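# Place one yellow sponge in each bench tote

## Task

Make sure each of the three totes on the bench holds exactly one yellow sponge, lying fully inside with nothing overhanging the rim. Every yellow sponge not in a tote must finish on top of the low shelf, where the spares start out. The totes must stay where they were on the bench and the cartons beneath it where they were on the floor, neither moved nor rotated. The low shelf must still stand upright at the end, and the robot must not fall over or be left leaning.

## Robot and tools

ROBOT. A Hello Robot Stretch 4 with one arm: an omni-wheel base, a lift sliding on a mast, an arm that telescopes straight ahead, and a wrist with yaw, pitch and roll carrying a two-finger gripper. It stands about 1.6 m tall, and the base rim lies within 0.23 m of the base origin.

FRAMES. Base frame: origin on the floor below the base centre, x ahead, y to the left, z up, in metres. hand_pose (a point between the open fingertips) is reported in this frame and may be slightly wrong. base_odometry uses the base frame as it was when the scene began; it counts wheel rotation, so slip looks like motion. Heading is in rad, left positive, -3.142 to 3.142. If turned_by_wheels and turned_by_imu disagree by more than about 0.1 rad over a move, the base likely hit something or slid.

move. One action per call. The action is built from "base", "joints" or both, plus optional "speeds", "pace", "contact_limits"; or "end_of_arm" by itself. Everything starts at once.
- base: one relative offset from where the base last reported itself (or from where it is, if a move was still running): {"translate_m": d} drives straight, forward positive, -2 to 2 m; {"strafe_m": d} slides sideways, left positive, -2 to 2 m; {"rotate_rad": d} spins in place, counter-clockwise positive, -3.2 to 3.2. translate_m and strafe_m may be combined into one straight diagonal drive; rotate_rad goes alone.
- joints: absolute targets by name, not offsets. lift_m 0 to 1.2 m; arm_m 0 to 0.55 m (extension); wrist_yaw_rad -1.134 to 4.276 (0 ahead, left positive, 3.14 folded back); wrist_pitch_rad -1.117 to 4.259 (0 level, 1.57 pointing down); wrist_roll_rad -1.117 to 4.259 (0 fingers level, positive clockwise seen from behind); gripper_m -0.038 to 0.141 m fingertip gap (reading may be off by up to 0.015). Targets past a limit are clipped and flagged; other bad values are refused; unknown keys make the call invalid.
- pace: "slow", "default", "fast" or "max". Base tops 0.1/0.3/0.4/0.6 m/s and 1/2/3/4 rad/s; lift 0.15/0.3/0.4/0.5 m/s; arm 0.1/0.4/0.6/0.7 m/s; wrist always 1.82 rad/s. A raised lift (above 0.2) slows the base, down to 0.3 m/s and 1 rad/s at 1.2.
- speeds: per-joint top speed overriding pace (not gripper_m).
- contact_limits: 0 to 1 per arm_m, lift_m, translate_m, strafe_m, rotate_rad, given only next to that same command; default 0.5. A base limit persists until the next action naming base. Even at 0 the arm needs roughly 15 to 40 N to stop; for gentle pressing use 0 and aim 1 to 3 mm beyond contact. When lifting a load, keep lift_m's limit at least 0.15 for 1 kg, 0.3 for 2 kg.
- end_of_arm: "enable_torque" re-powers wrist or gripper motors that shut off.
- cameras: list of "head_camera", "head_left_camera", "head_right_camera", "wrist_camera" or "all"; omitted means all, [] means none.
- blocking: true/omitted waits until all motion rests; false returns within about 0.5 s while motion continues. An action lasts at most about 14 s before "time_out".
A move with no action just reports state and images.

wait: seconds 0 to 10; reports like an empty move, returns early when motion ends. stop: brakes all running motions and re-brakes slack wheels. zoom_image: camera plus region [x0, y0, x1, y1] in pixels, at most 504 by 504, on that camera's latest image. finished_scene: scene = the current scene's number; irreversible. After ending the first scene, make no further calls in that reply.

RESULTS. "move" reads done or the worst status. base_status and joint_status: done, moving, off_target (rested short, may still push), contact_stop (held back, goes slack), time_out (target dropped), limit_stop_at_own_body, limit_stop_at_tilt (lean over 6 degrees; lift, arm, wheels go slack), torque_fault (motor limp until enable_torque). A refused call or an unordered stop prevents the rest of that reply's move, wait and finished_scene calls. on_its_own lists things you did not command (slack joints, "held at" targets, odd servo current). Joints omitted from later actions may keep pushing toward old targets unreported. lidar_m: 12 distances in 30-degree sectors, first straight ahead, counting counter-clockwise (4th left, 7th behind, 10th right); "-" means nothing seen or closer than 0.25 m; it sees from about 0.15 m up. wrist_depth_mm: 7x7 grid of depths 100 to 2000 mm, "-" when unknown. motor_effort in percent with peak in brackets; servo_current in mA. base_tilt in degrees, forward and right positive.

CAMERAS. head_camera on the mast top looks forward-down (turn the base to aim it); head_left_camera and head_right_camera are fisheyes looking more steeply down and showing the base and arm; wrist_camera looks along the fingers.

GRIPPING. Command a gap more than 0.015 under the object's width; about 0.06 under resists tugs. Deeper squeezing pulls the object toward the wrist. A real grip shows as a gripper servo_current rise. Fingertips pressed on a surface can jam.

SELF-COLLISION. Keep lift_m above about 0.2 (0.45 pointing down) with the gripper over the base; avoid tilting up while rolled, yaw plus pitch below about -1.1, and rolling or tilting while folded back (yaw above about 2.7). Low lift with arm retracting can press the wrist on the base.

CAUTIONS. Do not turn, drive or brake fast with over 1 kg held and arm_m above 0.2. Avoid drops, releasing moving items, slams and hard shoves; hitting fixed or heavy things hard or letting something fall far fails the scene. Do not bump the totes, cartons or low shelf. Occasionally a loose object is nudged by something else. Thinking time lets the scene run on.

Each tool is called after "Request:" as a command line: name --argument value for each argument, lists and objects as JSON in quotes; but a table of rows of numbers goes row by row, as --pt "numbers of a row", without its own name.

## Session

Request:
move

Scene clock: 0.00 s.
base_odometry: x=+0.000 y=+0.000 heading=+0.000
turned_by_wheels: +0.000
turned_by_imu: +0.000
base_tilt: forward=-0.1 right=+0.8
lidar_m: 2.54 2.34 1.14 1.09 1.15 1.97 1.60 1.68 1.03 0.98 1.07 1.47
base_status: not commanded
joint_positions: lift_m=+0.218 arm_m=+0.001 wrist_yaw_rad=+3.082 wrist_pitch_rad=+0.001 wrist_roll_rad=+0.000 gripper_m=+0.056
joint_status: not commanded
measured_speeds: all 0
motor_effort: lift_m=+20 arm_m=-4 wheel_0=+0 wheel_1=-1 wheel_2=+1
servo_current: wrist_yaw_rad=26 wrist_pitch_rad=33 wrist_roll_rad=39 gripper_m=26
hand_pose: x=-0.1103 y=+0.1043 z=+0.3954 quat_wxyz=(+0.030, -0.001, +0.000, +1.000) (m; base frame)
wrist_depth_mm: 132 134 - - - - - / - 134 235 - - - - / 118 136 225 - - - - / 125 140 1863 - - - - / 1756 - 1756 - - - 1921 / 1499 1397 189 1281 187 1308 1229 / 976 878 976 146 904 878 854
pictures: head_camera, head_left_camera, head_right_camera, wrist_camera
camera_calibration:
wrist_camera: T_world_to_cam=[[0.0658531, 0.997414, -0.0287807, -0.0964934], [0.0147742, -0.0298147, -0.999446, 0.45721], [-0.99772, 0.0653915, -0.0166994, 0.114536], [0, 0, 0, 1]] pos_world=[0.113874, 0.102386, 0.456093]

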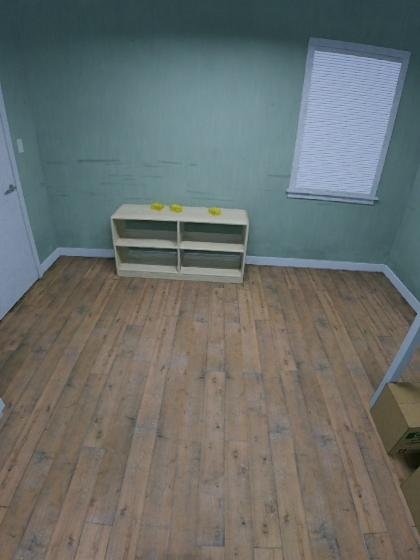

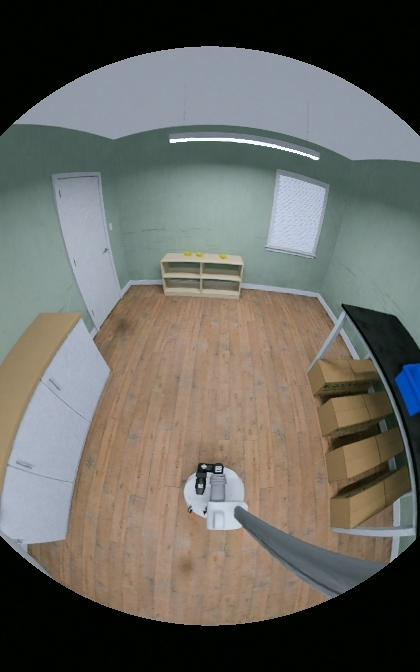

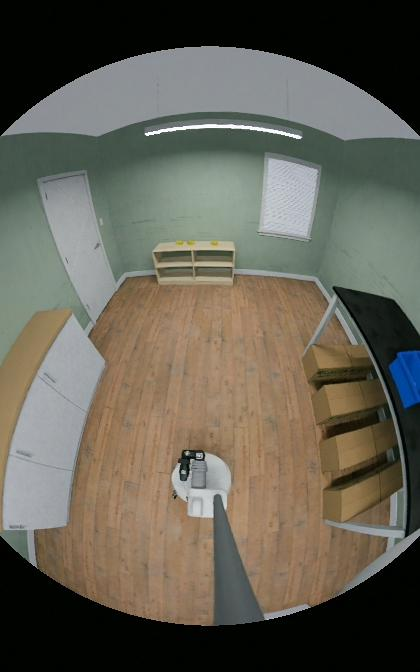

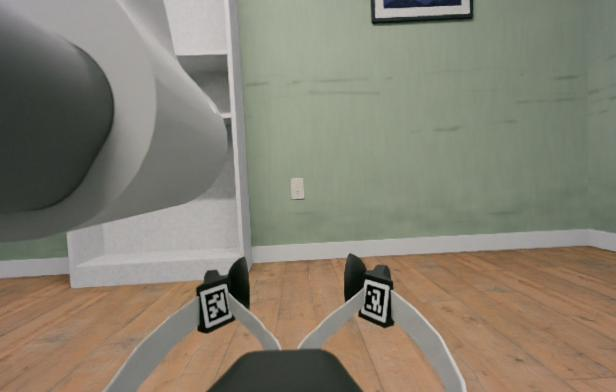

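Request:
move --base '{"rotate_rad":-1.57}' --joints '{"lift_m":0.9}'

Request:
zoom_image --camera "head_camera" --region '[120, 150, 400, 430]'

Scene clock: 8.13 s.
move: done
base_odometry: x=+0.000 y=+0.000 heading=-1.569
turned_by_wheels: -1.569
turned_by_imu: -1.547
base_tilt: forward=-0.1 right=+0.9
lidar_m: 0.98 1.04 1.49 2.54 2.33 1.12 1.09 1.16 1.95 1.60 1.68 1.02
base_status: done
joint_positions: lift_m=+0.900 arm_m=+0.001 wrist_yaw_rad=+3.082 wrist_pitch_rad=+0.001 wrist_roll_rad=+0.000 gripper_m=+0.056
joint_status: all done
measured_speeds: all 0
motor_effort: lift_m=+22(26) arm_m=-4(5) wheel_0=+4(10) wheel_1=+0(10) wheel_2=+3(10)
servo_current: wrist_yaw_rad=33(39) wrist_pitch_rad=33(39) wrist_roll_rad=46(59) gripper_m=46(65)
hand_pose: x=-0.1103 y=+0.1043 z=+1.0776 quat_wxyz=(+0.030, -0.001, +0.000, +1.000) (m; base frame)
wrist_depth_mm: 132 134 - - - - 1863 / - 135 - - - - 1863 / 117 135 212 - - - 1863 / 126 142 - - - - 1921 / 136 1397 1366 1464 1366 1308 1863 / - - 186 - 187 - 1921 / - 120 - - - - 1863
pictures: head_camera, head_left_camera, head_right_camera, wrist_camera
camera_calibration:
wrist_camera: T_world_to_cam=[[0.0658531, 0.997414, -0.0287807, -0.0768621], [0.0147742, -0.0298147, -0.999446, 1.13893], [-0.99772, 0.0653915, -0.0166994, 0.125926], [0, 0, 0, 1]] pos_world=[0.113874, 0.102386, 1.13819]

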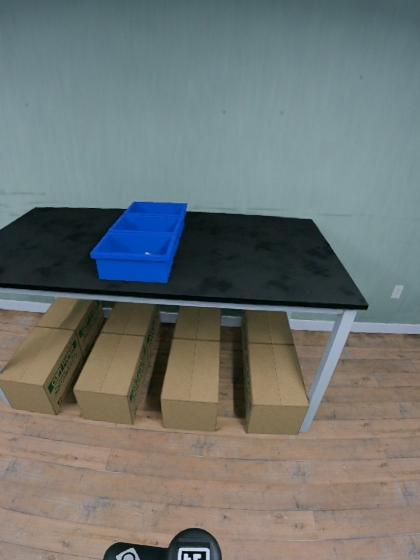

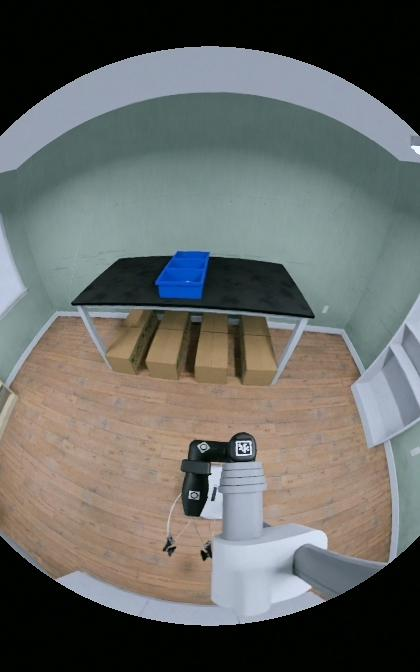

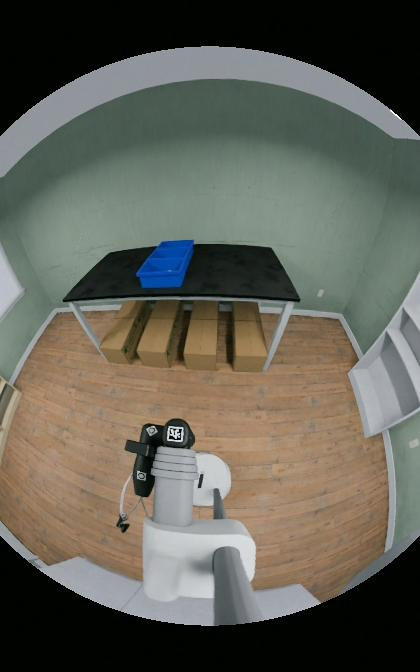

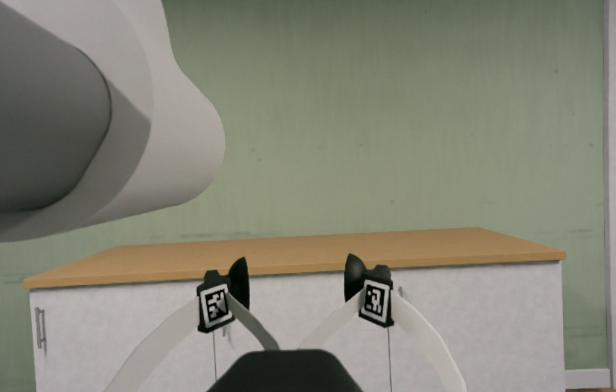

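Scaled by 1.800 from the camera's 420x560 image, which has a finer 1200x1600 frame.

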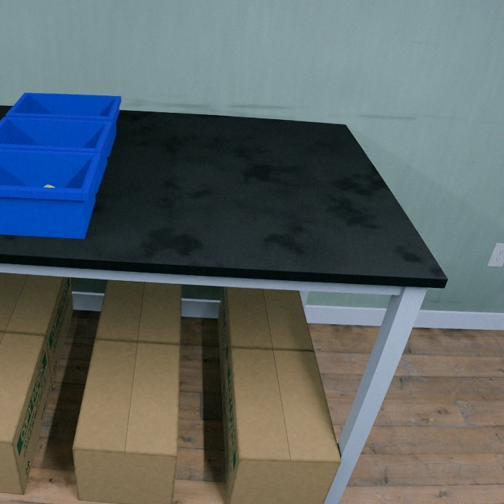

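Request:
move --joints '{"lift_m":1.1,"wrist_yaw_rad":0,"wrist_pitch_rad":0.9}' --cameras '[]'

Request:
move --base '{"translate_m":0.35,"strafe_m":0.25}'

Request:
zoom_image --camera "head_camera" --region '[120, 150, 400, 430]'

Scene clock: 16.57 s.
move: done
base_odometry: x=+0.000 y=+0.000 heading=-1.569
turned_by_wheels: +0.000
turned_by_imu: +0.000
base_tilt: forward=-0.1 right=+0.9
lidar_m: 0.99 1.05 1.49 2.53 2.34 1.13 1.09 1.18 1.97 1.57 1.69 1.02
base_status: not commanded
joint_positions: lift_m=+1.100 arm_m=+0.001 wrist_yaw_rad=+0.002 wrist_pitch_rad=+0.898 wrist_roll_rad=+0.000 gripper_m=+0.056
joint_status: all done
measured_speeds: all 0
motor_effort: lift_m=+22(26) arm_m=-4(5) wheel_0=+4(4) wheel_1=+0(0) wheel_2=+4(4)
servo_current: wrist_yaw_rad=33(104) wrist_pitch_rad=46(85) wrist_roll_rad=39(59) gripper_m=20(78)
hand_pose: x=+0.3524 y=-0.0870 z=+1.0525 quat_wxyz=(+0.901, -0.001, +0.434, +0.001) (m; base frame)
wrist_depth_mm: 750 768 - 1756 - - - / 1708 1661 1661 1756 1618 1921 1983 / 1397 1464 1499 1756 1430 1618 1756 / 1336 1308 1430 1537 - 1576 1537 / 1430 1430 1430 1430 1397 1430 1430 / 1336 1308 189 1308 189 1281 1281 / 1205 1205 1205 147 1182 1160 1182
pictures: none
No camera images: "cameras" was empty.

Scene clock: 19.37 s.
move: done
base_odometry: x=+0.250 y=-0.350 heading=-1.570
turned_by_wheels: -0.001
turned_by_imu: +0.001
base_tilt: forward=-0.2 right=+0.9
lidar_m: 0.64 0.68 0.99 2.28 2.44 1.48 1.43 1.54 2.26 1.85 0.91 0.68
base_status: done
joint_positions: lift_m=+1.100 arm_m=+0.001 wrist_yaw_rad=+0.002 wrist_pitch_rad=+0.898 wrist_roll_rad=+0.000 gripper_m=+0.056
joint_status: not commanded
measured_speeds: all 0
motor_effort: lift_m=+22(23) arm_m=-4(5) wheel_0=-4(8) wheel_1=-1(12) wheel_2=-2(11)
servo_current: wrist_yaw_rad=33(39) wrist_pitch_rad=39(46) wrist_roll_rad=46(59) gripper_m=39(65)
hand_pose: x=+0.3524 y=-0.0870 z=+1.0525 quat_wxyz=(+0.901, +0.000, +0.434, +0.001) (m; base frame)
wrist_depth_mm: 654 508 - 621 634 621 609 / 569 564 539 549 544 539 530 / 1464 1430 1366 1366 1464 1366 1708 / 1336 1308 1229 1255 1464 - 1537 / 1138 1205 1118 1118 1308 - 1336 / 1255 1308 189 1229 189 1229 1255 / 1205 1182 1229 146 1182 1160 1160
pictures: head_camera, head_left_camera, head_right_camera, wrist_camera
camera_calibration:
wrist_camera: T_world_to_cam=[[-0.0246343, -0.999615, -0.0127503, -0.076023], [-0.790868, 0.0272882, -0.611378, 0.981789], [0.61149, -0.00497703, -0.791236, 0.841755], [0, 0, 0, 1]] pos_world=[0.259868, -0.0985956, 1.2653]

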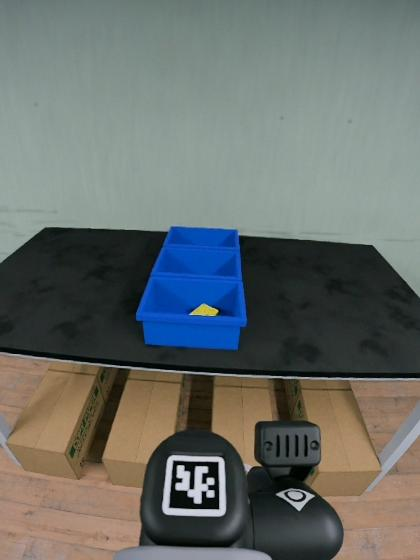

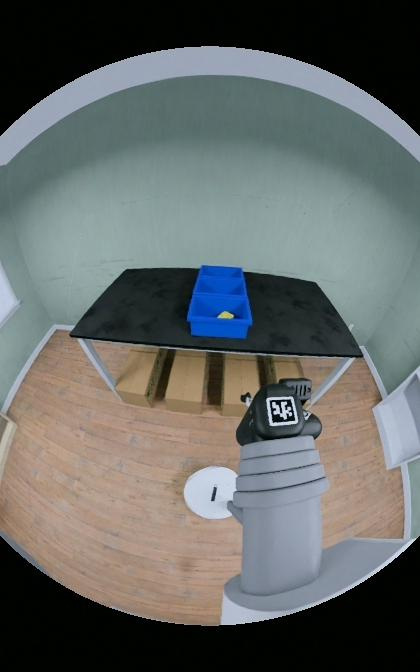

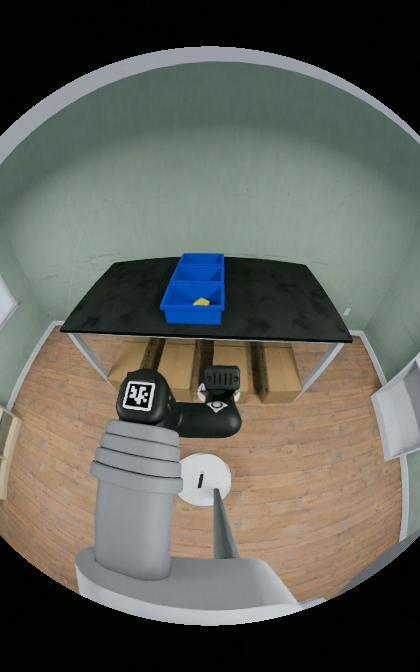

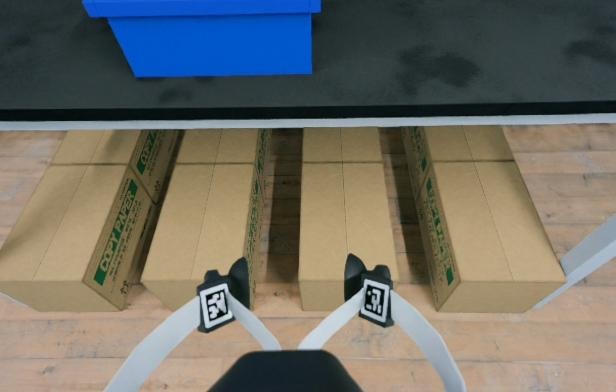

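Scaled by 1.800 from the camera's 420x560 image, which has a finer 1200x1600 frame.

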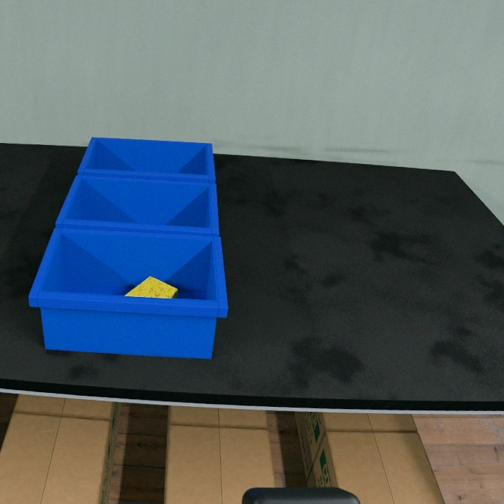

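Request:
move --base '{"strafe_m":0.13}' --joints '{"lift_m":1.2,"arm_m":0.4,"wrist_pitch_rad":1.2}' --cameras '["head_camera","wrist_camera"]'

Scene clock: 27.30 s.
move: done
base_odometry: x=+0.380 y=-0.350 heading=-1.570
turned_by_wheels: +0.000
turned_by_imu: +0.001
base_tilt: forward=-0.2 right=+0.9
lidar_m: 0.65 0.71 0.99 2.15 2.28 1.49 1.41 1.51 2.36 2.00 0.93 0.69
base_status: done
joint_positions: lift_m=+1.200 arm_m=+0.400 wrist_yaw_rad=+0.002 wrist_pitch_rad=+1.197 wrist_roll_rad=+0.000 gripper_m=+0.056
joint_status: all done
measured_speeds: all 0
motor_effort: lift_m=+23(26) arm_m=+5(8) wheel_0=+0(13) wheel_1=+0(11) wheel_2=+0(2)
servo_current: wrist_yaw_rad=33(39) wrist_pitch_rad=33(104) wrist_roll_rad=52(52) gripper_m=33(72)
hand_pose: x=+0.6762 y=-0.0872 z=+1.1095 quat_wxyz=(+0.826, -0.001, +0.564, +0.001) (m; base frame)
wrist_depth_mm: 539 530 387 384 379 517 517 / 504 500 421 - - 484 492 / 473 466 - 415 424 455 462 / 449 449 320 324 322 370 442 / 427 427 424 424 421 424 421 / 1308 1205 189 413 191 410 1281 / 1255 1255 1255 147 1255 1205 1229
pictures: head_camera, wrist_camera
camera_calibration:
wrist_camera: T_world_to_cam=[[-0.0273171, -0.999618, -0.00427347, -0.0750571], [-0.936156, 0.0270815, -0.350541, 1.08154], [0.350522, -0.00557513, -0.936538, 1.02645], [0, 0, 0, 1]] pos_world=[0.650645, -0.0985955, 1.34011]

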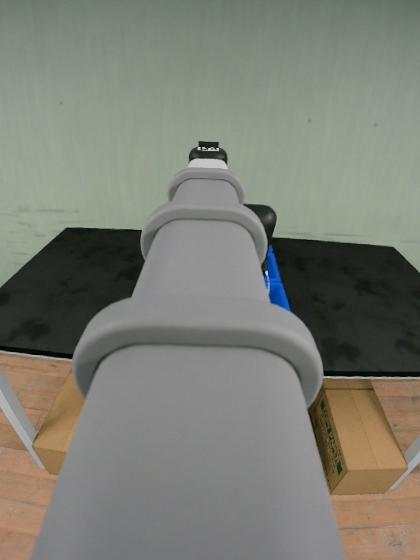

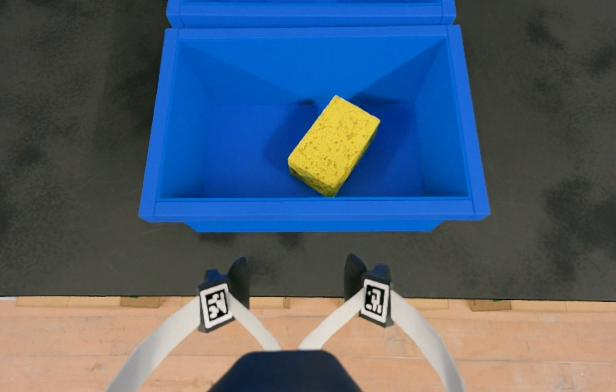

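Request:
move --joints '{"arm_m":0.55,"wrist_pitch_rad":0.95}' --cameras '["head_camera","wrist_camera"]'

Scene clock: 32.87 s.
move: done
base_odometry: x=+0.380 y=-0.350 heading=-1.570
turned_by_wheels: +0.000
turned_by_imu: +0.000
base_tilt: forward=-0.2 right=+1.0
lidar_m: 0.65 0.70 1.00 2.14 2.27 1.45 1.42 1.53 2.37 2.00 0.93 0.67
base_status: not commanded
joint_positions: lift_m=+1.200 arm_m=+0.550 wrist_yaw_rad=+0.002 wrist_pitch_rad=+0.956 wrist_roll_rad=+0.000 gripper_m=+0.056
joint_status: all done
measured_speeds: all 0
motor_effort: lift_m=+22(23) arm_m=+5(8) wheel_0=+0(0) wheel_1=+1(1) wheel_2=+0(0)
servo_current: wrist_yaw_rad=39(39) wrist_pitch_rad=39(85) wrist_roll_rad=46(59) gripper_m=20(78)
hand_pose: x=+0.8874 y=-0.0871 z=+1.1424 quat_wxyz=(+0.888, +0.000, +0.460, +0.001) (m; base frame)
wrist_depth_mm: 759 768 732 - - 715 715 / 668 668 654 - - 647 640 / 597 591 445 - - 569 574 / 535 535 492 525 508 508 512 / 488 484 357 349 351 459 469 / 445 439 189 - 186 366 430 / 415 402 - - 357 300 399
pictures: head_camera, wrist_camera
camera_calibration:
wrist_camera: T_world_to_cam=[[-0.0255286, -0.999611, -0.0111873, -0.0627281], [-0.825054, 0.027387, -0.56439, 1.43657], [0.564478, -0.00517799, -0.825432, 0.666563], [0, 0, 0, 1]] pos_world=[0.807384, -0.0985956, 1.36029]

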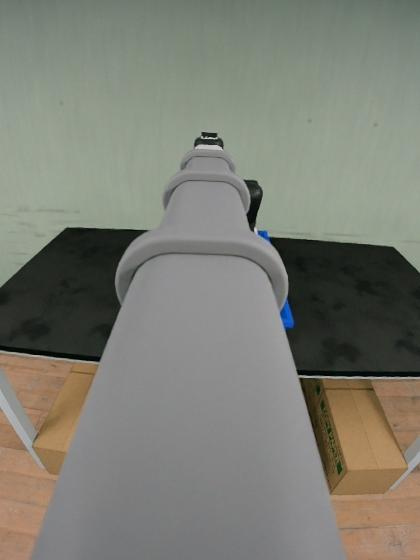

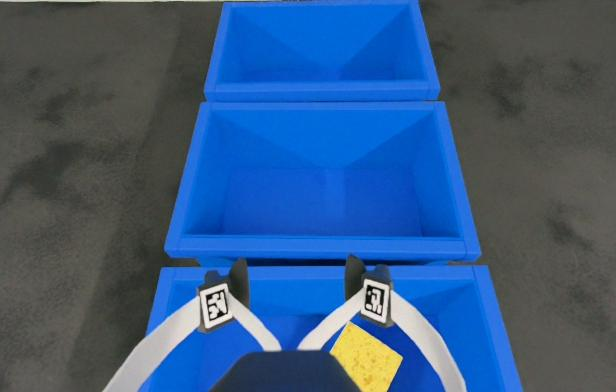

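Request:
move --joints '{"arm_m":0.0,"wrist_pitch_rad":0.3}' --cameras '[]'

Request:
move --base '{"translate_m":-0.4}' --cameras '[]'

Request:
move --base '{"rotate_rad":1.57}' --joints '{"lift_m":0.85,"wrist_pitch_rad":1.0}' --cameras '[]'

Request:
move --base '{"translate_m":1.2,"strafe_m":0.3}'

Scene clock: 87.30 s.
move: done
base_odometry: x=+0.380 y=-0.350 heading=-1.570
turned_by_wheels: +0.000
turned_by_imu: +0.000
base_tilt: forward=-0.1 right=+0.9
lidar_m: 0.64 0.69 0.99 2.14 2.29 1.49 1.42 1.52 2.36 1.98 0.92 0.70
base_status: not commanded
joint_positions: lift_m=+1.200 arm_m=+0.002 wrist_yaw_rad=+0.002 wrist_pitch_rad=+0.307 wrist_roll_rad=+0.000 gripper_m=+0.056
joint_status: all done
joint sent to its limit — arm_m, lower limit.
measured_speeds: all 0
motor_effort: lift_m=+22(23) arm_m=-5(9) wheel_0=+0(0) wheel_1=+0(1) wheel_2=+0(0)
servo_current: wrist_yaw_rad=33(39) wrist_pitch_rad=46(169) wrist_roll_rad=46(52) gripper_m=46(78)
hand_pose: x=+0.4475 y=-0.0869 z=+1.2907 quat_wxyz=(+0.988, +0.000, +0.153, +0.001) (m; base frame)
wrist_depth_mm: - - - - - - - / - - - - - - - / - - - - - - - / - - - - - - - / - - - - - - - / 778 750 187 591 188 759 750 / 691 634 627 - 621 627 621
pictures: none
No camera images: "cameras" was empty.

Scene clock: 90.13 s.
move: done
base_odometry: x=+0.380 y=+0.050 heading=-1.570
turned_by_wheels: +0.000
turned_by_imu: +0.000
base_tilt: forward=-0.2 right=+0.9
lidar_m: 1.06 1.13 2.62 2.16 2.22 1.06 1.03 1.10 1.55 1.99 2.08 1.10
base_status: done
joint_positions: lift_m=+1.200 arm_m=+0.002 wrist_yaw_rad=+0.002 wrist_pitch_rad=+0.307 wrist_roll_rad=+0.000 gripper_m=+0.056
joint_status: not commanded
measured_speeds: all 0
motor_effort: lift_m=+22(22) arm_m=-6(6) wheel_0=-3(10) wheel_1=-2(8) wheel_2=+2(12)
servo_current: wrist_yaw_rad=26(39) wrist_pitch_rad=39(52) wrist_roll_rad=46(52) gripper_m=46(65)
hand_pose: x=+0.4475 y=-0.0869 z=+1.2907 quat_wxyz=(+0.988, +0.000, +0.153, +0.001) (m; base frame)
wrist_depth_mm: - - - - - - - / - - - - - - - / - - - - - - - / - - - - - - - / - - - - - - - / - - 189 1983 189 1921 - / 1921 1499 1661 147 1499 - 1756
pictures: none
No camera images: "cameras" was empty.

Scene clock: 93.00 s.
move: done
base_odometry: x=+0.380 y=+0.050 heading=-0.001
turned_by_wheels: +1.569
turned_by_imu: +1.548
base_tilt: forward=-0.2 right=+0.9
lidar_m: 2.16 2.22 1.07 1.01 1.08 1.52 2.00 2.11 1.10 1.07 1.11 2.65
base_status: done
joint_positions: lift_m=+0.850 arm_m=+0.002 wrist_yaw_rad=+0.002 wrist_pitch_rad=+0.997 wrist_roll_rad=+0.000 gripper_m=+0.056
joint_status: all done
measured_speeds: all 0
motor_effort: lift_m=+16(23) arm_m=-6(6) wheel_0=-3(10) wheel_1=-2(8) wheel_2=-2(8)
servo_current: wrist_yaw_rad=39(39) wrist_pitch_rad=26(91) wrist_roll_rad=52(59) gripper_m=33(72)
hand_pose: x=+0.3291 y=-0.0871 z=+0.7862 quat_wxyz=(+0.878, +0.000, +0.478, +0.001) (m; base frame)
wrist_depth_mm: 1661 1618 1661 1618 1576 1576 1537 / 1464 1464 1430 1397 1397 1430 1366 / 1366 1308 1308 1308 1281 1255 1281 / 1205 1205 1160 1205 1182 1160 1138 / 1118 1098 1098 1098 1060 1060 1060 / 1025 991 189 1008 189 976 1008 / 946 931 960 147 904 891 931
pictures: none
No camera images: "cameras" was empty.

Scene clock: 98.57 s.
move: done
base_odometry: x=+1.580 y=+0.350 heading=-0.001
turned_by_wheels: +0.000
turned_by_imu: +0.002
base_tilt: forward=-0.2 right=+0.9
lidar_m: 0.98 1.05 1.33 1.28 0.90 1.04 3.25 1.95 1.46 1.44 1.87 1.02
base_status: done
joint_positions: lift_m=+0.850 arm_m=+0.002 wrist_yaw_rad=+0.002 wrist_pitch_rad=+0.997 wrist_roll_rad=+0.000 gripper_m=+0.056
joint_status: not commanded
measured_speeds: all 0
motor_effort: lift_m=+17(17) arm_m=-5(6) wheel_0=+3(10) wheel_1=+0(9) wheel_2=-2(12)
servo_current: wrist_yaw_rad=33(39) wrist_pitch_rad=33(46) wrist_roll_rad=39(59) gripper_m=52(78)
hand_pose: x=+0.3291 y=-0.0871 z=+0.7862 quat_wxyz=(+0.878, +0.000, +0.478, +0.001) (m; base frame)
wrist_depth_mm: 917 1078 1042 1042 1042 1008 878 / 1464 1078 1255 1255 1229 1118 1397 / 1308 1255 1229 1229 1229 1229 1281 / 1205 1182 1160 1205 1182 1138 1138 / 1118 1078 1098 1078 1060 1078 1060 / 1025 1025 189 991 189 991 976 / 946 917 946 147 917 904 917
pictures: head_camera, head_left_camera, head_right_camera, wrist_camera
camera_calibration:
wrist_camera: T_world_to_cam=[[-0.0259731, -0.999612, -0.010111, -0.0816651], [-0.847906, 0.0273865, -0.529438, 0.754948], [0.52951, -0.00517796, -0.848288, 0.717093], [0, 0, 0, 1]] pos_world=[0.258296, -0.0985956, 1.00717]

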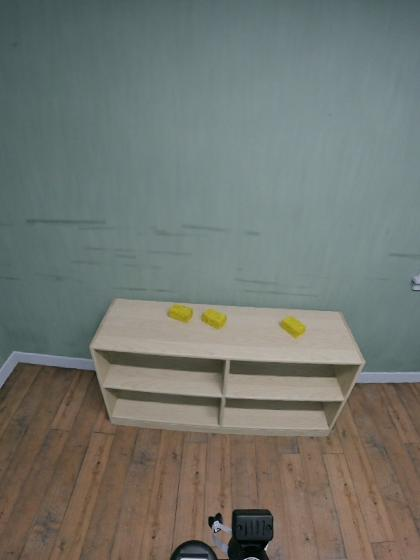

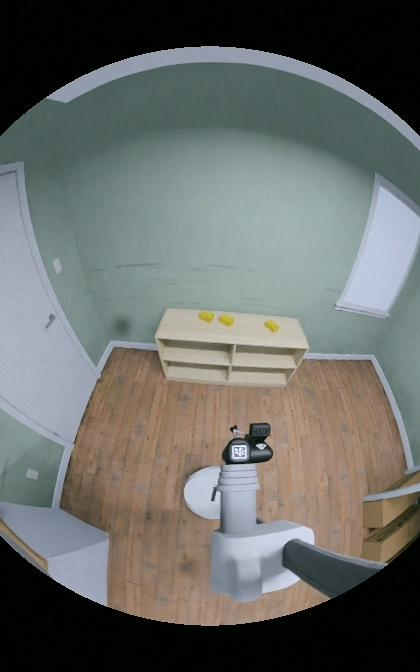

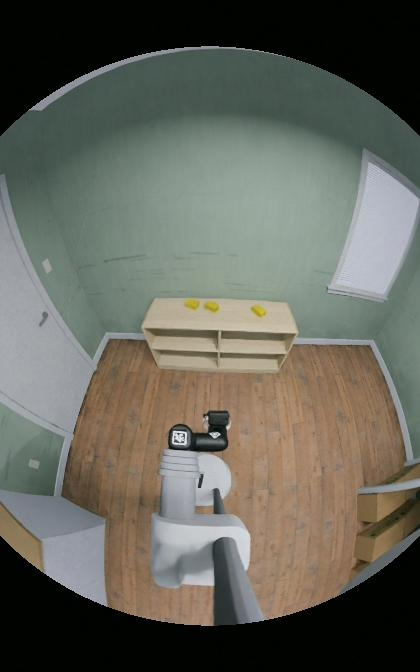

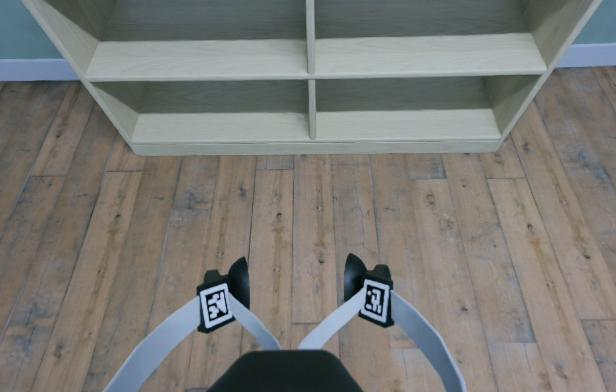

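Request:
move --base '{"translate_m":0.45,"strafe_m":-0.31}' --joints '{"lift_m":0.98,"wrist_pitch_rad":1.5,"gripper_m":0.12}' --cameras '[]'

Request:
move --joints '{"arm_m":0.43}' --cameras '["head_camera","wrist_camera"]'

Scene clock: 110.17 s.
move: done
base_odometry: x=+2.030 y=+0.039 heading=-0.001
turned_by_wheels: +0.000
turned_by_imu: -0.001
base_tilt: forward=-0.2 right=+0.9
lidar_m: 0.52 0.57 0.80 1.56 1.44 1.47 3.87 1.54 1.36 2.02 1.24 0.55
base_status: done
joint_positions: lift_m=+0.980 arm_m=+0.002 wrist_yaw_rad=+0.002 wrist_pitch_rad=+1.497 wrist_roll_rad=+0.000 gripper_m=+0.120
joint_status: all done
measured_speeds: all 0
motor_effort: lift_m=+22(25) arm_m=-5(6) wheel_0=+1(12) wheel_1=-2(8) wheel_2=+1(11)
servo_current: wrist_yaw_rad=33(39) wrist_pitch_rad=33(117) wrist_roll_rad=46(59) gripper_m=59(111)
hand_pose: x=+0.1939 y=-0.0874 z=+0.8704 quat_wxyz=(+0.733, -0.001, +0.680, +0.001) (m; base frame)
wrist_depth_mm: 778 759 768 768 759 768 1138 / 1042 1025 1042 1025 1042 1118 1118 / 1118 1118 1118 1118 1138 1118 1118 / 1118 1118 1118 1118 1118 1098 1118 / 1138 1098 1118 1078 1098 1118 1118 / 1098 1078 180 - 193 1078 1078 / 1098 1098 1078 - 1118 1078 1078
pictures: none
No camera images: "cameras" was empty.

Scene clock: 112.53 s.
move: done
base_odometry: x=+2.030 y=+0.039 heading=-0.001
turned_by_wheels: +0.000
turned_by_imu: +0.000
base_tilt: forward=-0.2 right=+1.0
lidar_m: 0.53 0.56 0.80 1.57 1.42 1.47 3.88 1.53 1.37 2.02 1.24 0.56
base_status: not commanded
joint_positions: lift_m=+0.980 arm_m=+0.430 wrist_yaw_rad=+0.002 wrist_pitch_rad=+1.497 wrist_roll_rad=+0.000 gripper_m=+0.120
joint_status: all done
measured_speeds: all 0
motor_effort: lift_m=+22(22) arm_m=+6(8) wheel_0=+1(1) wheel_1=-2(2) wheel_2=+1(1)
servo_current: wrist_yaw_rad=26(39) wrist_pitch_rad=33(39) wrist_roll_rad=39(59) gripper_m=46(72)
hand_pose: x=+0.6222 y=-0.0874 z=+0.8704 quat_wxyz=(+0.733, -0.001, +0.680, +0.001) (m; base frame)
wrist_depth_mm: 492 496 496 492 488 492 549 / 488 488 492 492 488 488 496 / 452 488 492 445 488 488 1118 / 488 488 484 484 488 484 1098 / 488 484 488 484 484 484 1098 / 1098 484 213 480 193 480 1098 / 1078 1118 1098 149 1078 1098 1118
pictures: head_camera, wrist_camera
camera_calibration:
wrist_camera: T_world_to_cam=[[-0.0273863, -0.999615, 0.00447849, -0.0853399], [-0.997912, 0.0270769, -0.0586412, 0.73158], [0.0584973, -0.0060751, -0.998269, 1.05685], [0, 0, 0, 1]] pos_world=[0.665892, -0.0986954, 1.0983]

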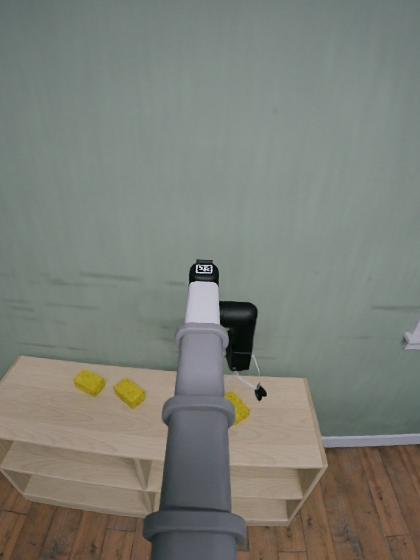

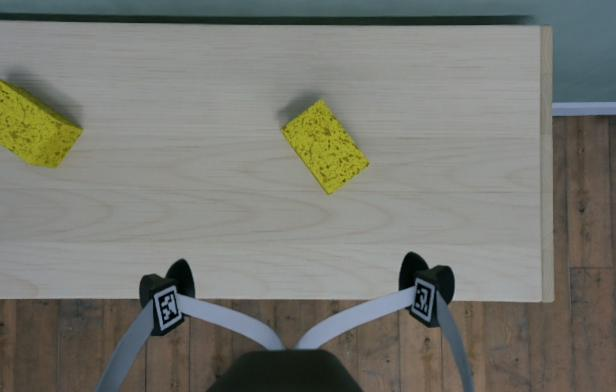

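Request:
move --base '{"translate_m":0.1,"strafe_m":-0.035}' --joints '{"lift_m":0.9,"wrist_pitch_rad":1.57,"wrist_roll_rad":-0.656,"arm_m":0.47}' --cameras '["head_camera","wrist_camera"]'

Scene clock: 129.37 s.
move: done
base_odometry: x=+2.130 y=+0.004 heading=+0.000
turned_by_wheels: +0.000
turned_by_imu: +0.000
base_tilt: forward=-0.1 right=+0.9
lidar_m: 0.43 0.45 0.65 1.59 1.56 1.54 3.87 1.50 1.40 1.99 1.11 0.46
base_status: done
joint_positions: lift_m=+0.900 arm_m=+0.470 wrist_yaw_rad=+0.002 wrist_pitch_rad=+1.567 wrist_roll_rad=-0.653 gripper_m=+0.120
joint_status: all done
measured_speeds: all 0
motor_effort: lift_m=+16(21) arm_m=+5(8) wheel_0=+2(13) wheel_1=+1(5) wheel_2=-1(11)
servo_current: wrist_yaw_rad=33(39) wrist_pitch_rad=39(65) wrist_roll_rad=46(111) gripper_m=52(72)
hand_pose: x=+0.6421 y=-0.0874 z=+0.7901 quat_wxyz=(+0.671, -0.228, +0.668, +0.227) (m; base frame)
wrist_depth_mm: 370 399 397 402 303 232 203 / 399 402 399 399 402 294 235 / 402 399 404 399 402 384 293 / 404 402 402 399 404 404 379 / 407 407 402 359 404 404 404 / 1025 407 213 407 193 402 407 / 1060 145 410 - 407 410 1042
pictures: head_camera, wrist_camera
camera_calibration:
wrist_camera: T_world_to_cam=[[0.586286, -0.810053, 0.00908585, -0.465583], [-0.810093, -0.586181, 0.0118773, 0.516793], [-0.00429531, -0.0143239, -0.999888, 1.0164], [0, 0, 0, 1]] pos_world=[0.695981, -0.0596535, 1.01438]

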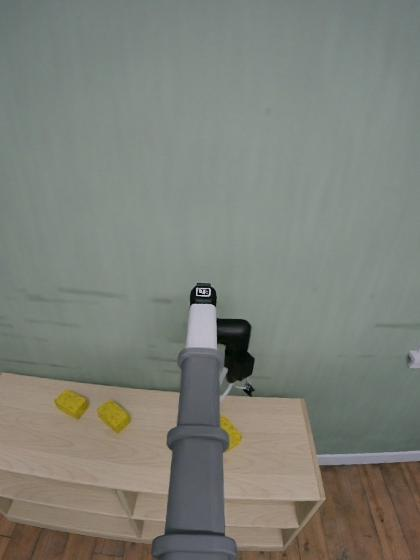

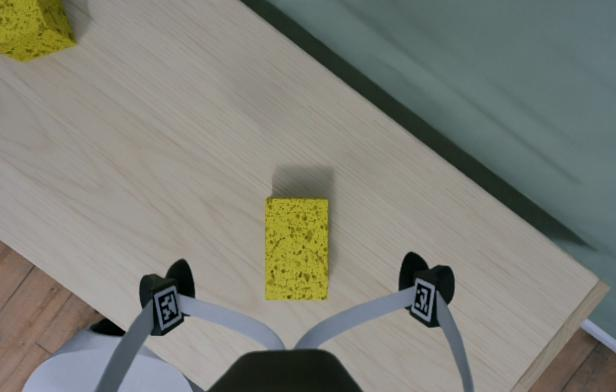

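Request:
move --joints '{"lift_m":0.745}' --contact_limits '{"lift_m":0.15}' --pace "slow" --cameras '["wrist_camera"]'

Scene clock: 138.50 s.
move: done
base_odometry: x=+2.130 y=+0.004 heading=+0.000
turned_by_wheels: +0.000
turned_by_imu: +0.000
base_tilt: forward=-0.2 right=+0.9
lidar_m: 0.42 0.44 0.66 1.58 1.54 1.56 3.85 1.48 1.38 1.99 1.11 0.46
base_status: not commanded
joint_positions: lift_m=+0.745 arm_m=+0.470 wrist_yaw_rad=+0.002 wrist_pitch_rad=+1.567 wrist_roll_rad=-0.653 gripper_m=+0.120
joint_status: all done
measured_speeds: all 0
motor_effort: lift_m=+16(17) arm_m=+5(6) wheel_0=+2(2) wheel_1=+1(1) wheel_2=-1(2)
servo_current: wrist_yaw_rad=26(39) wrist_pitch_rad=26(46) wrist_roll_rad=52(52) gripper_m=33(72)
contact_limits: lift_m 0.15
hand_pose: x=+0.6421 y=-0.0874 z=+0.6351 quat_wxyz=(+0.671, -0.228, +0.668, +0.227) (m; base frame)
wrist_depth_mm: 242 244 242 241 268 236 204 / 244 244 244 243 242 273 236 / 247 245 245 245 244 245 281 / 247 247 246 247 246 245 245 / 248 248 248 202 248 246 247 / 249 249 202 202 213 249 247 / 251 250 250 - 250 250 249
pictures: wrist_camera
camera_calibration:
wrist_camera: T_world_to_cam=[[0.586286, -0.810053, 0.00908585, -0.464174], [-0.810093, -0.586181, 0.0118773, 0.518634], [-0.00429531, -0.0143239, -0.999888, 0.861422], [0, 0, 0, 1]] pos_world=[0.695981, -0.0596535, 0.859383]

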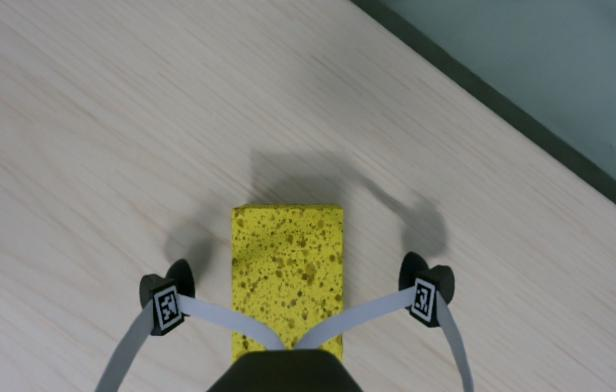

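Request:
move --joints '{"gripper_m":0.02}' --cameras '["wrist_camera"]'

Request:
move --joints '{"lift_m":1.0}' --cameras '["wrist_camera","head_camera"]'

Scene clock: 145.57 s.
move: done
base_odometry: x=+2.130 y=+0.004 heading=+0.000
turned_by_wheels: +0.000
turned_by_imu: +0.000
base_tilt: forward=-0.2 right=+0.8
lidar_m: 0.43 0.46 0.65 1.59 1.56 1.55 3.87 1.50 1.38 1.99 1.14 0.45
base_status: not commanded
joint_positions: lift_m=+0.745 arm_m=+0.470 wrist_yaw_rad=+0.002 wrist_pitch_rad=+1.567 wrist_roll_rad=-0.653 gripper_m=+0.021
joint_status: all done
measured_speeds: all 0
motor_effort: lift_m=+16(16) arm_m=+5(6) wheel_0=+2(2) wheel_1=+1(1) wheel_2=-1(1)
servo_current: wrist_yaw_rad=33(39) wrist_pitch_rad=33(39) wrist_roll_rad=52(59) gripper_m=52(169)
contact_limits: lift_m 0.15
hand_pose: x=+0.6421 y=-0.0874 z=+0.6351 quat_wxyz=(+0.671, -0.228, +0.668, +0.227) (m; base frame)
wrist_depth_mm: 244 243 243 242 259 235 204 / 245 244 244 244 244 274 240 / 247 247 246 244 243 243 283 / 247 247 246 246 247 246 244 / 249 249 248 189 247 246 246 / 250 249 187 190 183 247 248 / 253 250 250 191 249 249 249
pictures: wrist_camera
camera_calibration:
wrist_camera: T_world_to_cam=[[0.586286, -0.810053, 0.00908585, -0.464174], [-0.810093, -0.586181, 0.0118773, 0.518634], [-0.00429531, -0.0143239, -0.999888, 0.861422], [0, 0, 0, 1]] pos_world=[0.695981, -0.0596535, 0.859383]

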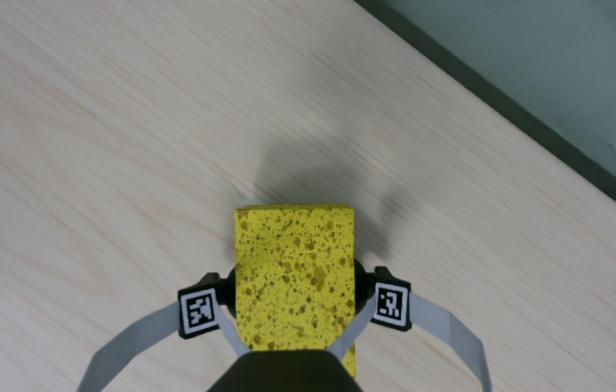

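Scene clock: 147.70 s.
move: done
base_odometry: x=+2.130 y=+0.004 heading=+0.000
turned_by_wheels: +0.000
turned_by_imu: +0.000
base_tilt: forward=-0.1 right=+0.8
lidar_m: 0.43 0.46 0.66 1.60 1.55 1.55 3.87 1.50 1.41 1.99 1.09 0.44
base_status: not commanded
joint_positions: lift_m=+1.000 arm_m=+0.470 wrist_yaw_rad=+0.002 wrist_pitch_rad=+1.567 wrist_roll_rad=-0.653 gripper_m=+0.021
joint_status: all done
measured_speeds: all 0
motor_effort: lift_m=+23(26) arm_m=+5(6) wheel_0=+2(2) wheel_1=+1(1) wheel_2=-1(1)
servo_current: wrist_yaw_rad=26(39) wrist_pitch_rad=33(39) wrist_roll_rad=33(59) gripper_m=72(111)
hand_pose: x=+0.6421 y=-0.0874 z=+0.8896 quat_wxyz=(+0.671, -0.228, +0.668, +0.227) (m; base frame)
wrist_depth_mm: 449 496 496 445 310 242 206 / 500 500 500 500 421 298 243 / 504 500 496 504 500 399 298 / 504 508 504 500 504 504 389 / 1138 508 504 189 504 504 535 / 1160 991 187 190 182 504 1042 / 1205 138 - 191 517 512 1118
pictures: head_camera, wrist_camera
camera_calibration:
wrist_camera: T_world_to_cam=[[0.586286, -0.810053, 0.00908585, -0.466487], [-0.810093, -0.586181, 0.0118773, 0.515611], [-0.00429531, -0.0143239, -0.999888, 1.11589], [0, 0, 0, 1]] pos_world=[0.695981, -0.0596535, 1.11388]

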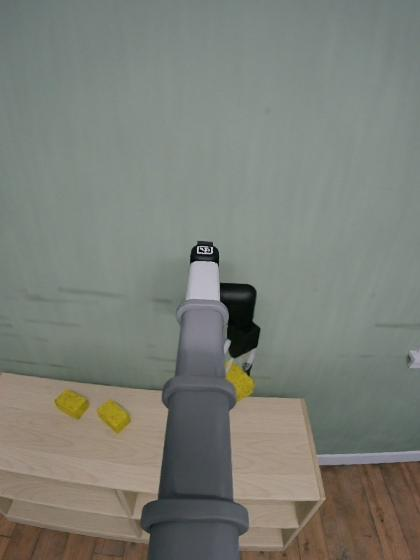

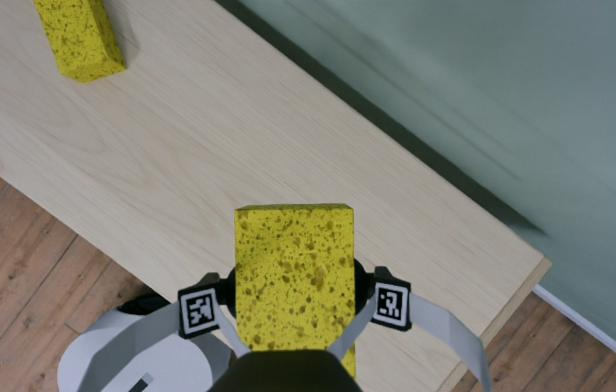

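Request:
move --joints '{"arm_m":0.05,"wrist_roll_rad":0}' --cameras '[]'

Request:
move --base '{"translate_m":-1.75,"strafe_m":0.05}' --cameras '[]'

Request:
move --base '{"rotate_rad":-1.57}' --joints '{"lift_m":1.2,"wrist_pitch_rad":0.6}' --cameras '["wrist_camera","head_camera"]'

Scene clock: 155.40 s.
move: done
base_odometry: x=+2.130 y=+0.004 heading=+0.000
turned_by_wheels: +0.000
turned_by_imu: +0.000
base_tilt: forward=-0.2 right=+0.8
lidar_m: 0.42 0.46 0.65 1.59 1.57 1.55 3.86 1.50 1.41 1.98 1.10 0.44
base_status: not commanded
joint_positions: lift_m=+1.000 arm_m=+0.050 wrist_yaw_rad=+0.002 wrist_pitch_rad=+1.567 wrist_roll_rad=-0.002 gripper_m=+0.021
joint_status: all done
measured_speeds: all 0
motor_effort: lift_m=+22(23) arm_m=-6(9) wheel_0=+2(2) wheel_1=+1(1) wheel_2=-1(1)
servo_current: wrist_yaw_rad=26(39) wrist_pitch_rad=33(46) wrist_roll_rad=46(111) gripper_m=72(111)
hand_pose: x=+0.2223 y=-0.0874 z=+0.8896 quat_wxyz=(+0.708, -0.001, +0.706, +0.001) (m; base frame)
wrist_depth_mm: 496 492 492 496 492 500 1098 / 759 741 759 759 759 1098 1098 / 1118 1118 1118 1098 1138 1118 1138 / 1098 1138 1138 1118 1118 1138 1138 / 1182 1138 931 189 1138 1138 1138 / 1138 1138 186 190 182 1138 1138 / 1138 1138 1182 191 1118 1160 1160
pictures: none
No camera images: "cameras" was empty.

Scene clock: 162.73 s.
move: done
base_odometry: x=+0.380 y=+0.055 heading=-0.001
turned_by_wheels: +0.000
turned_by_imu: +0.000
base_tilt: forward=-0.2 right=+0.8
lidar_m: 2.15 2.24 1.06 1.01 1.08 1.55 2.01 2.09 1.11 1.07 1.13 2.65
base_status: done
joint_positions: lift_m=+1.000 arm_m=+0.050 wrist_yaw_rad=+0.002 wrist_pitch_rad=+1.567 wrist_roll_rad=-0.002 gripper_m=+0.021
joint_status: not commanded
measured_speeds: all 0
motor_effort: lift_m=+22(23) arm_m=-6(6) wheel_0=-4(9) wheel_1=-1(7) wheel_2=+1(12)
servo_current: wrist_yaw_rad=33(39) wrist_pitch_rad=33(46) wrist_roll_rad=46(59) gripper_m=78(111)
hand_pose: x=+0.2223 y=-0.0874 z=+0.8896 quat_wxyz=(+0.708, -0.001, +0.706, +0.001) (m; base frame)
wrist_depth_mm: 1098 1098 1078 1118 1098 1098 1098 / 1118 1118 1138 1098 1118 1118 1118 / 1118 1138 1118 1138 1160 1098 1118 / 1138 1118 1138 1138 1138 1098 1138 / 1118 1138 917 189 1138 1118 1138 / 1138 1138 186 190 182 1160 1138 / 1138 1118 1138 190 1138 1138 1160
pictures: none
No camera images: "cameras" was empty.

Scene clock: 165.00 s.
move: done
base_odometry: x=+0.380 y=+0.055 heading=-1.570
turned_by_wheels: -1.569
turned_by_imu: -1.547
base_tilt: forward=-0.1 right=+1.0
lidar_m: 1.04 1.12 2.63 2.17 2.22 1.05 1.00 1.10 1.55 2.00 2.09 1.09
base_status: done
joint_positions: lift_m=+1.200 arm_m=+0.050 wrist_yaw_rad=+0.002 wrist_pitch_rad=+0.607 wrist_roll_rad=-0.002 gripper_m=+0.021
joint_status: all done
measured_speeds: all 0
motor_effort: lift_m=+22(25) arm_m=-5(6) wheel_0=+3(12) wheel_1=+2(9) wheel_2=+4(9)
servo_current: wrist_yaw_rad=33(39) wrist_pitch_rad=39(143) wrist_roll_rad=33(59) gripper_m=72(111)
hand_pose: x=+0.4581 y=-0.0870 z=+1.2135 quat_wxyz=(+0.954, -0.001, +0.299, +0.001) (m; base frame)
wrist_depth_mm: - - - - - - - / - - - - - - - / - - - - - - - / - - 1863 1808 1921 1983 - / 1983 1708 1576 190 1708 - 1756 / 1708 1366 186 190 181 - 1537 / 1537 1366 1430 190 1430 1336 1430
pictures: head_camera, wrist_camera
camera_calibration:
wrist_camera: T_world_to_cam=[[-0.0189599, -0.999653, -0.0182616, -0.0672128], [-0.582562, 0.0258896, -0.812374, 1.31216], [0.812565, -0.00476399, -0.582851, 0.559546], [0, 0, 0, 1]] pos_world=[0.308473, -0.0984951, 1.39087]

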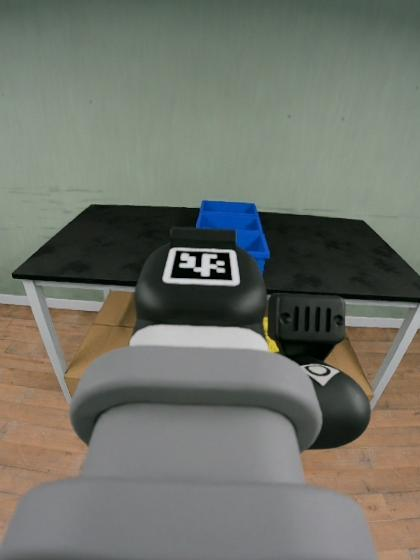

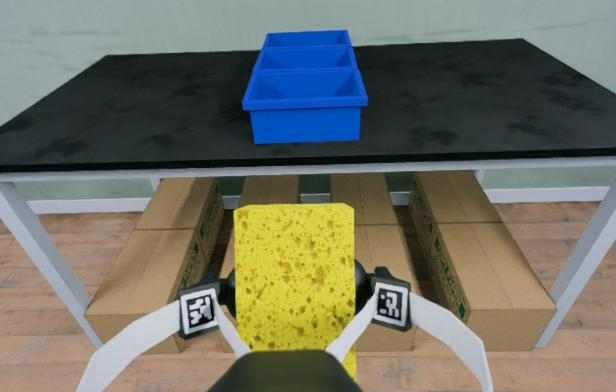

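Request:
move --joints '{"wrist_pitch_rad":0.3,"arm_m":0.0}' --cameras '[]'

Request:
move --base '{"translate_m":0.6,"strafe_m":-0.03}' --contact_limits '{"translate_m":0.2}'

Scene clock: 178.03 s.
move: done
base_odometry: x=+0.380 y=+0.055 heading=-1.570
turned_by_wheels: +0.000
turned_by_imu: +0.000
base_tilt: forward=-0.2 right=+0.8
lidar_m: 1.05 1.14 2.61 2.16 2.21 1.04 1.01 1.11 1.56 1.98 2.08 1.10
base_status: not commanded
joint_positions: lift_m=+1.200 arm_m=+0.002 wrist_yaw_rad=+0.002 wrist_pitch_rad=+0.308 wrist_roll_rad=-0.002 gripper_m=+0.021
joint_status: all done
joint sent to its limit — arm_m, lower limit.
measured_speeds: all 0
motor_effort: lift_m=+22(23) arm_m=-6(8) wheel_0=+3(3) wheel_1=+3(3) wheel_2=+4(4)
servo_current: wrist_yaw_rad=33(33) wrist_pitch_rad=39(156) wrist_roll_rad=39(59) gripper_m=72(111)
hand_pose: x=+0.4474 y=-0.0869 z=+1.2905 quat_wxyz=(+0.988, -0.001, +0.153, +0.001) (m; base frame)
wrist_depth_mm: - - - - - - - / - - - - - - - / - - - - - - - / - - - 199 - - - / - - 189 190 - - - / - - 187 190 181 - - / 1983 1430 1618 190 1808 140 1863
pictures: none
No camera images: "cameras" was empty.

Scene clock: 181.53 s.
move: done
base_odometry: x=+0.351 y=-0.545 heading=-1.570
turned_by_wheels: +0.000
turned_by_imu: +0.000
base_tilt: forward=-0.2 right=+0.9
lidar_m: 0.46 0.49 0.71 2.18 2.28 1.66 1.64 1.75 2.36 1.98 0.64 0.48
base_status: done
joint_positions: lift_m=+1.200 arm_m=+0.002 wrist_yaw_rad=+0.002 wrist_pitch_rad=+0.308 wrist_roll_rad=-0.002 gripper_m=+0.021
joint_status: not commanded
measured_speeds: all 0
motor_effort: lift_m=+22(23) arm_m=-5(6) wheel_0=+2(11) wheel_1=+2(7) wheel_2=+1(12)
servo_current: wrist_yaw_rad=33(39) wrist_pitch_rad=39(52) wrist_roll_rad=39(59) gripper_m=65(104)
contact_limits: translate_m 0.2
hand_pose: x=+0.4474 y=-0.0869 z=+1.2905 quat_wxyz=(+0.988, -0.001, +0.153, +0.001) (m; base frame)
wrist_depth_mm: - - - - - - - / - - - - - - - / - - - - - - - / - - - 196 - - - / - - 190 189 - - - / 788 171 187 189 182 768 741 / 683 621 530 190 615 580 627
pictures: head_camera, head_left_camera, head_right_camera, wrist_camera
camera_calibration:
wrist_camera: T_world_to_cam=[[-0.0127168, -0.999641, -0.0235723, -0.0618736], [-0.317544, 0.0263913, -0.947876, 1.4249], [0.948158, -0.00456871, -0.317765, 0.210327], [0, 0, 0, 1]] pos_world=[0.252257, -0.0984953, 1.416]

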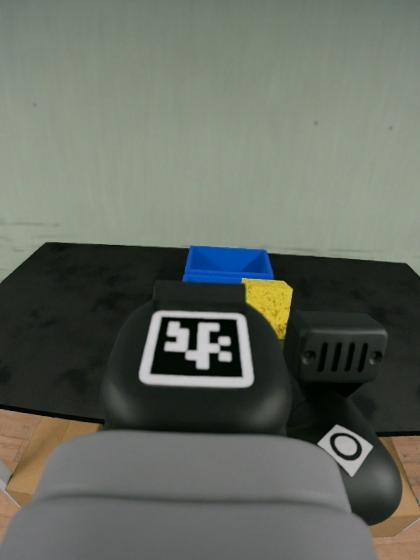

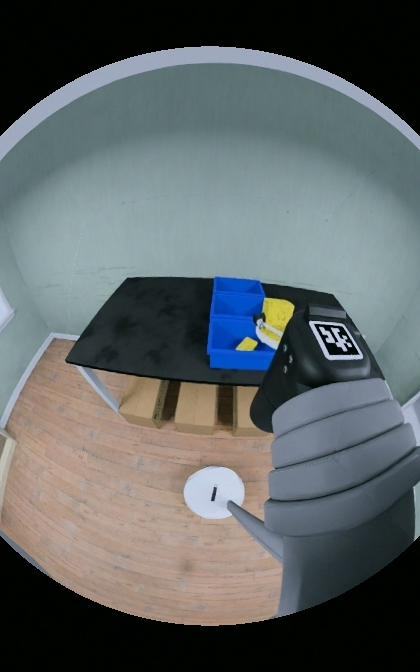

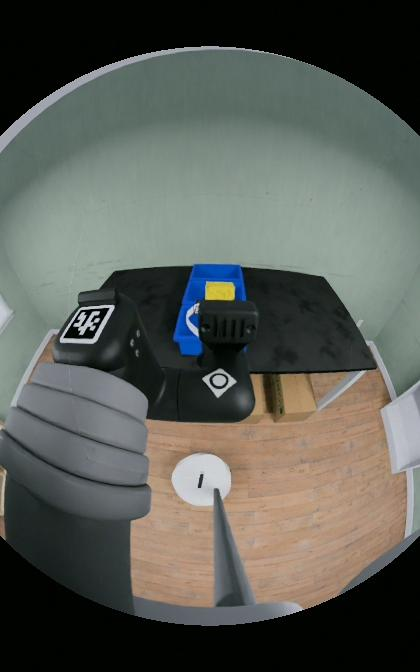

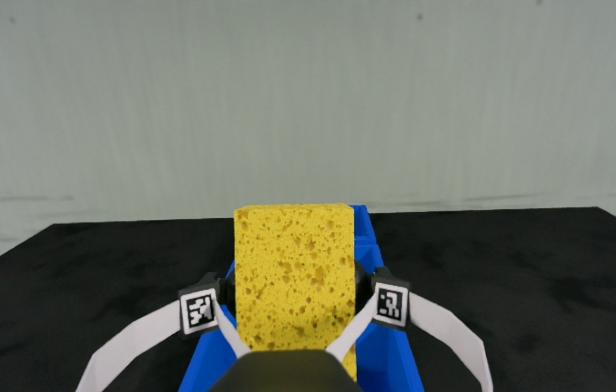

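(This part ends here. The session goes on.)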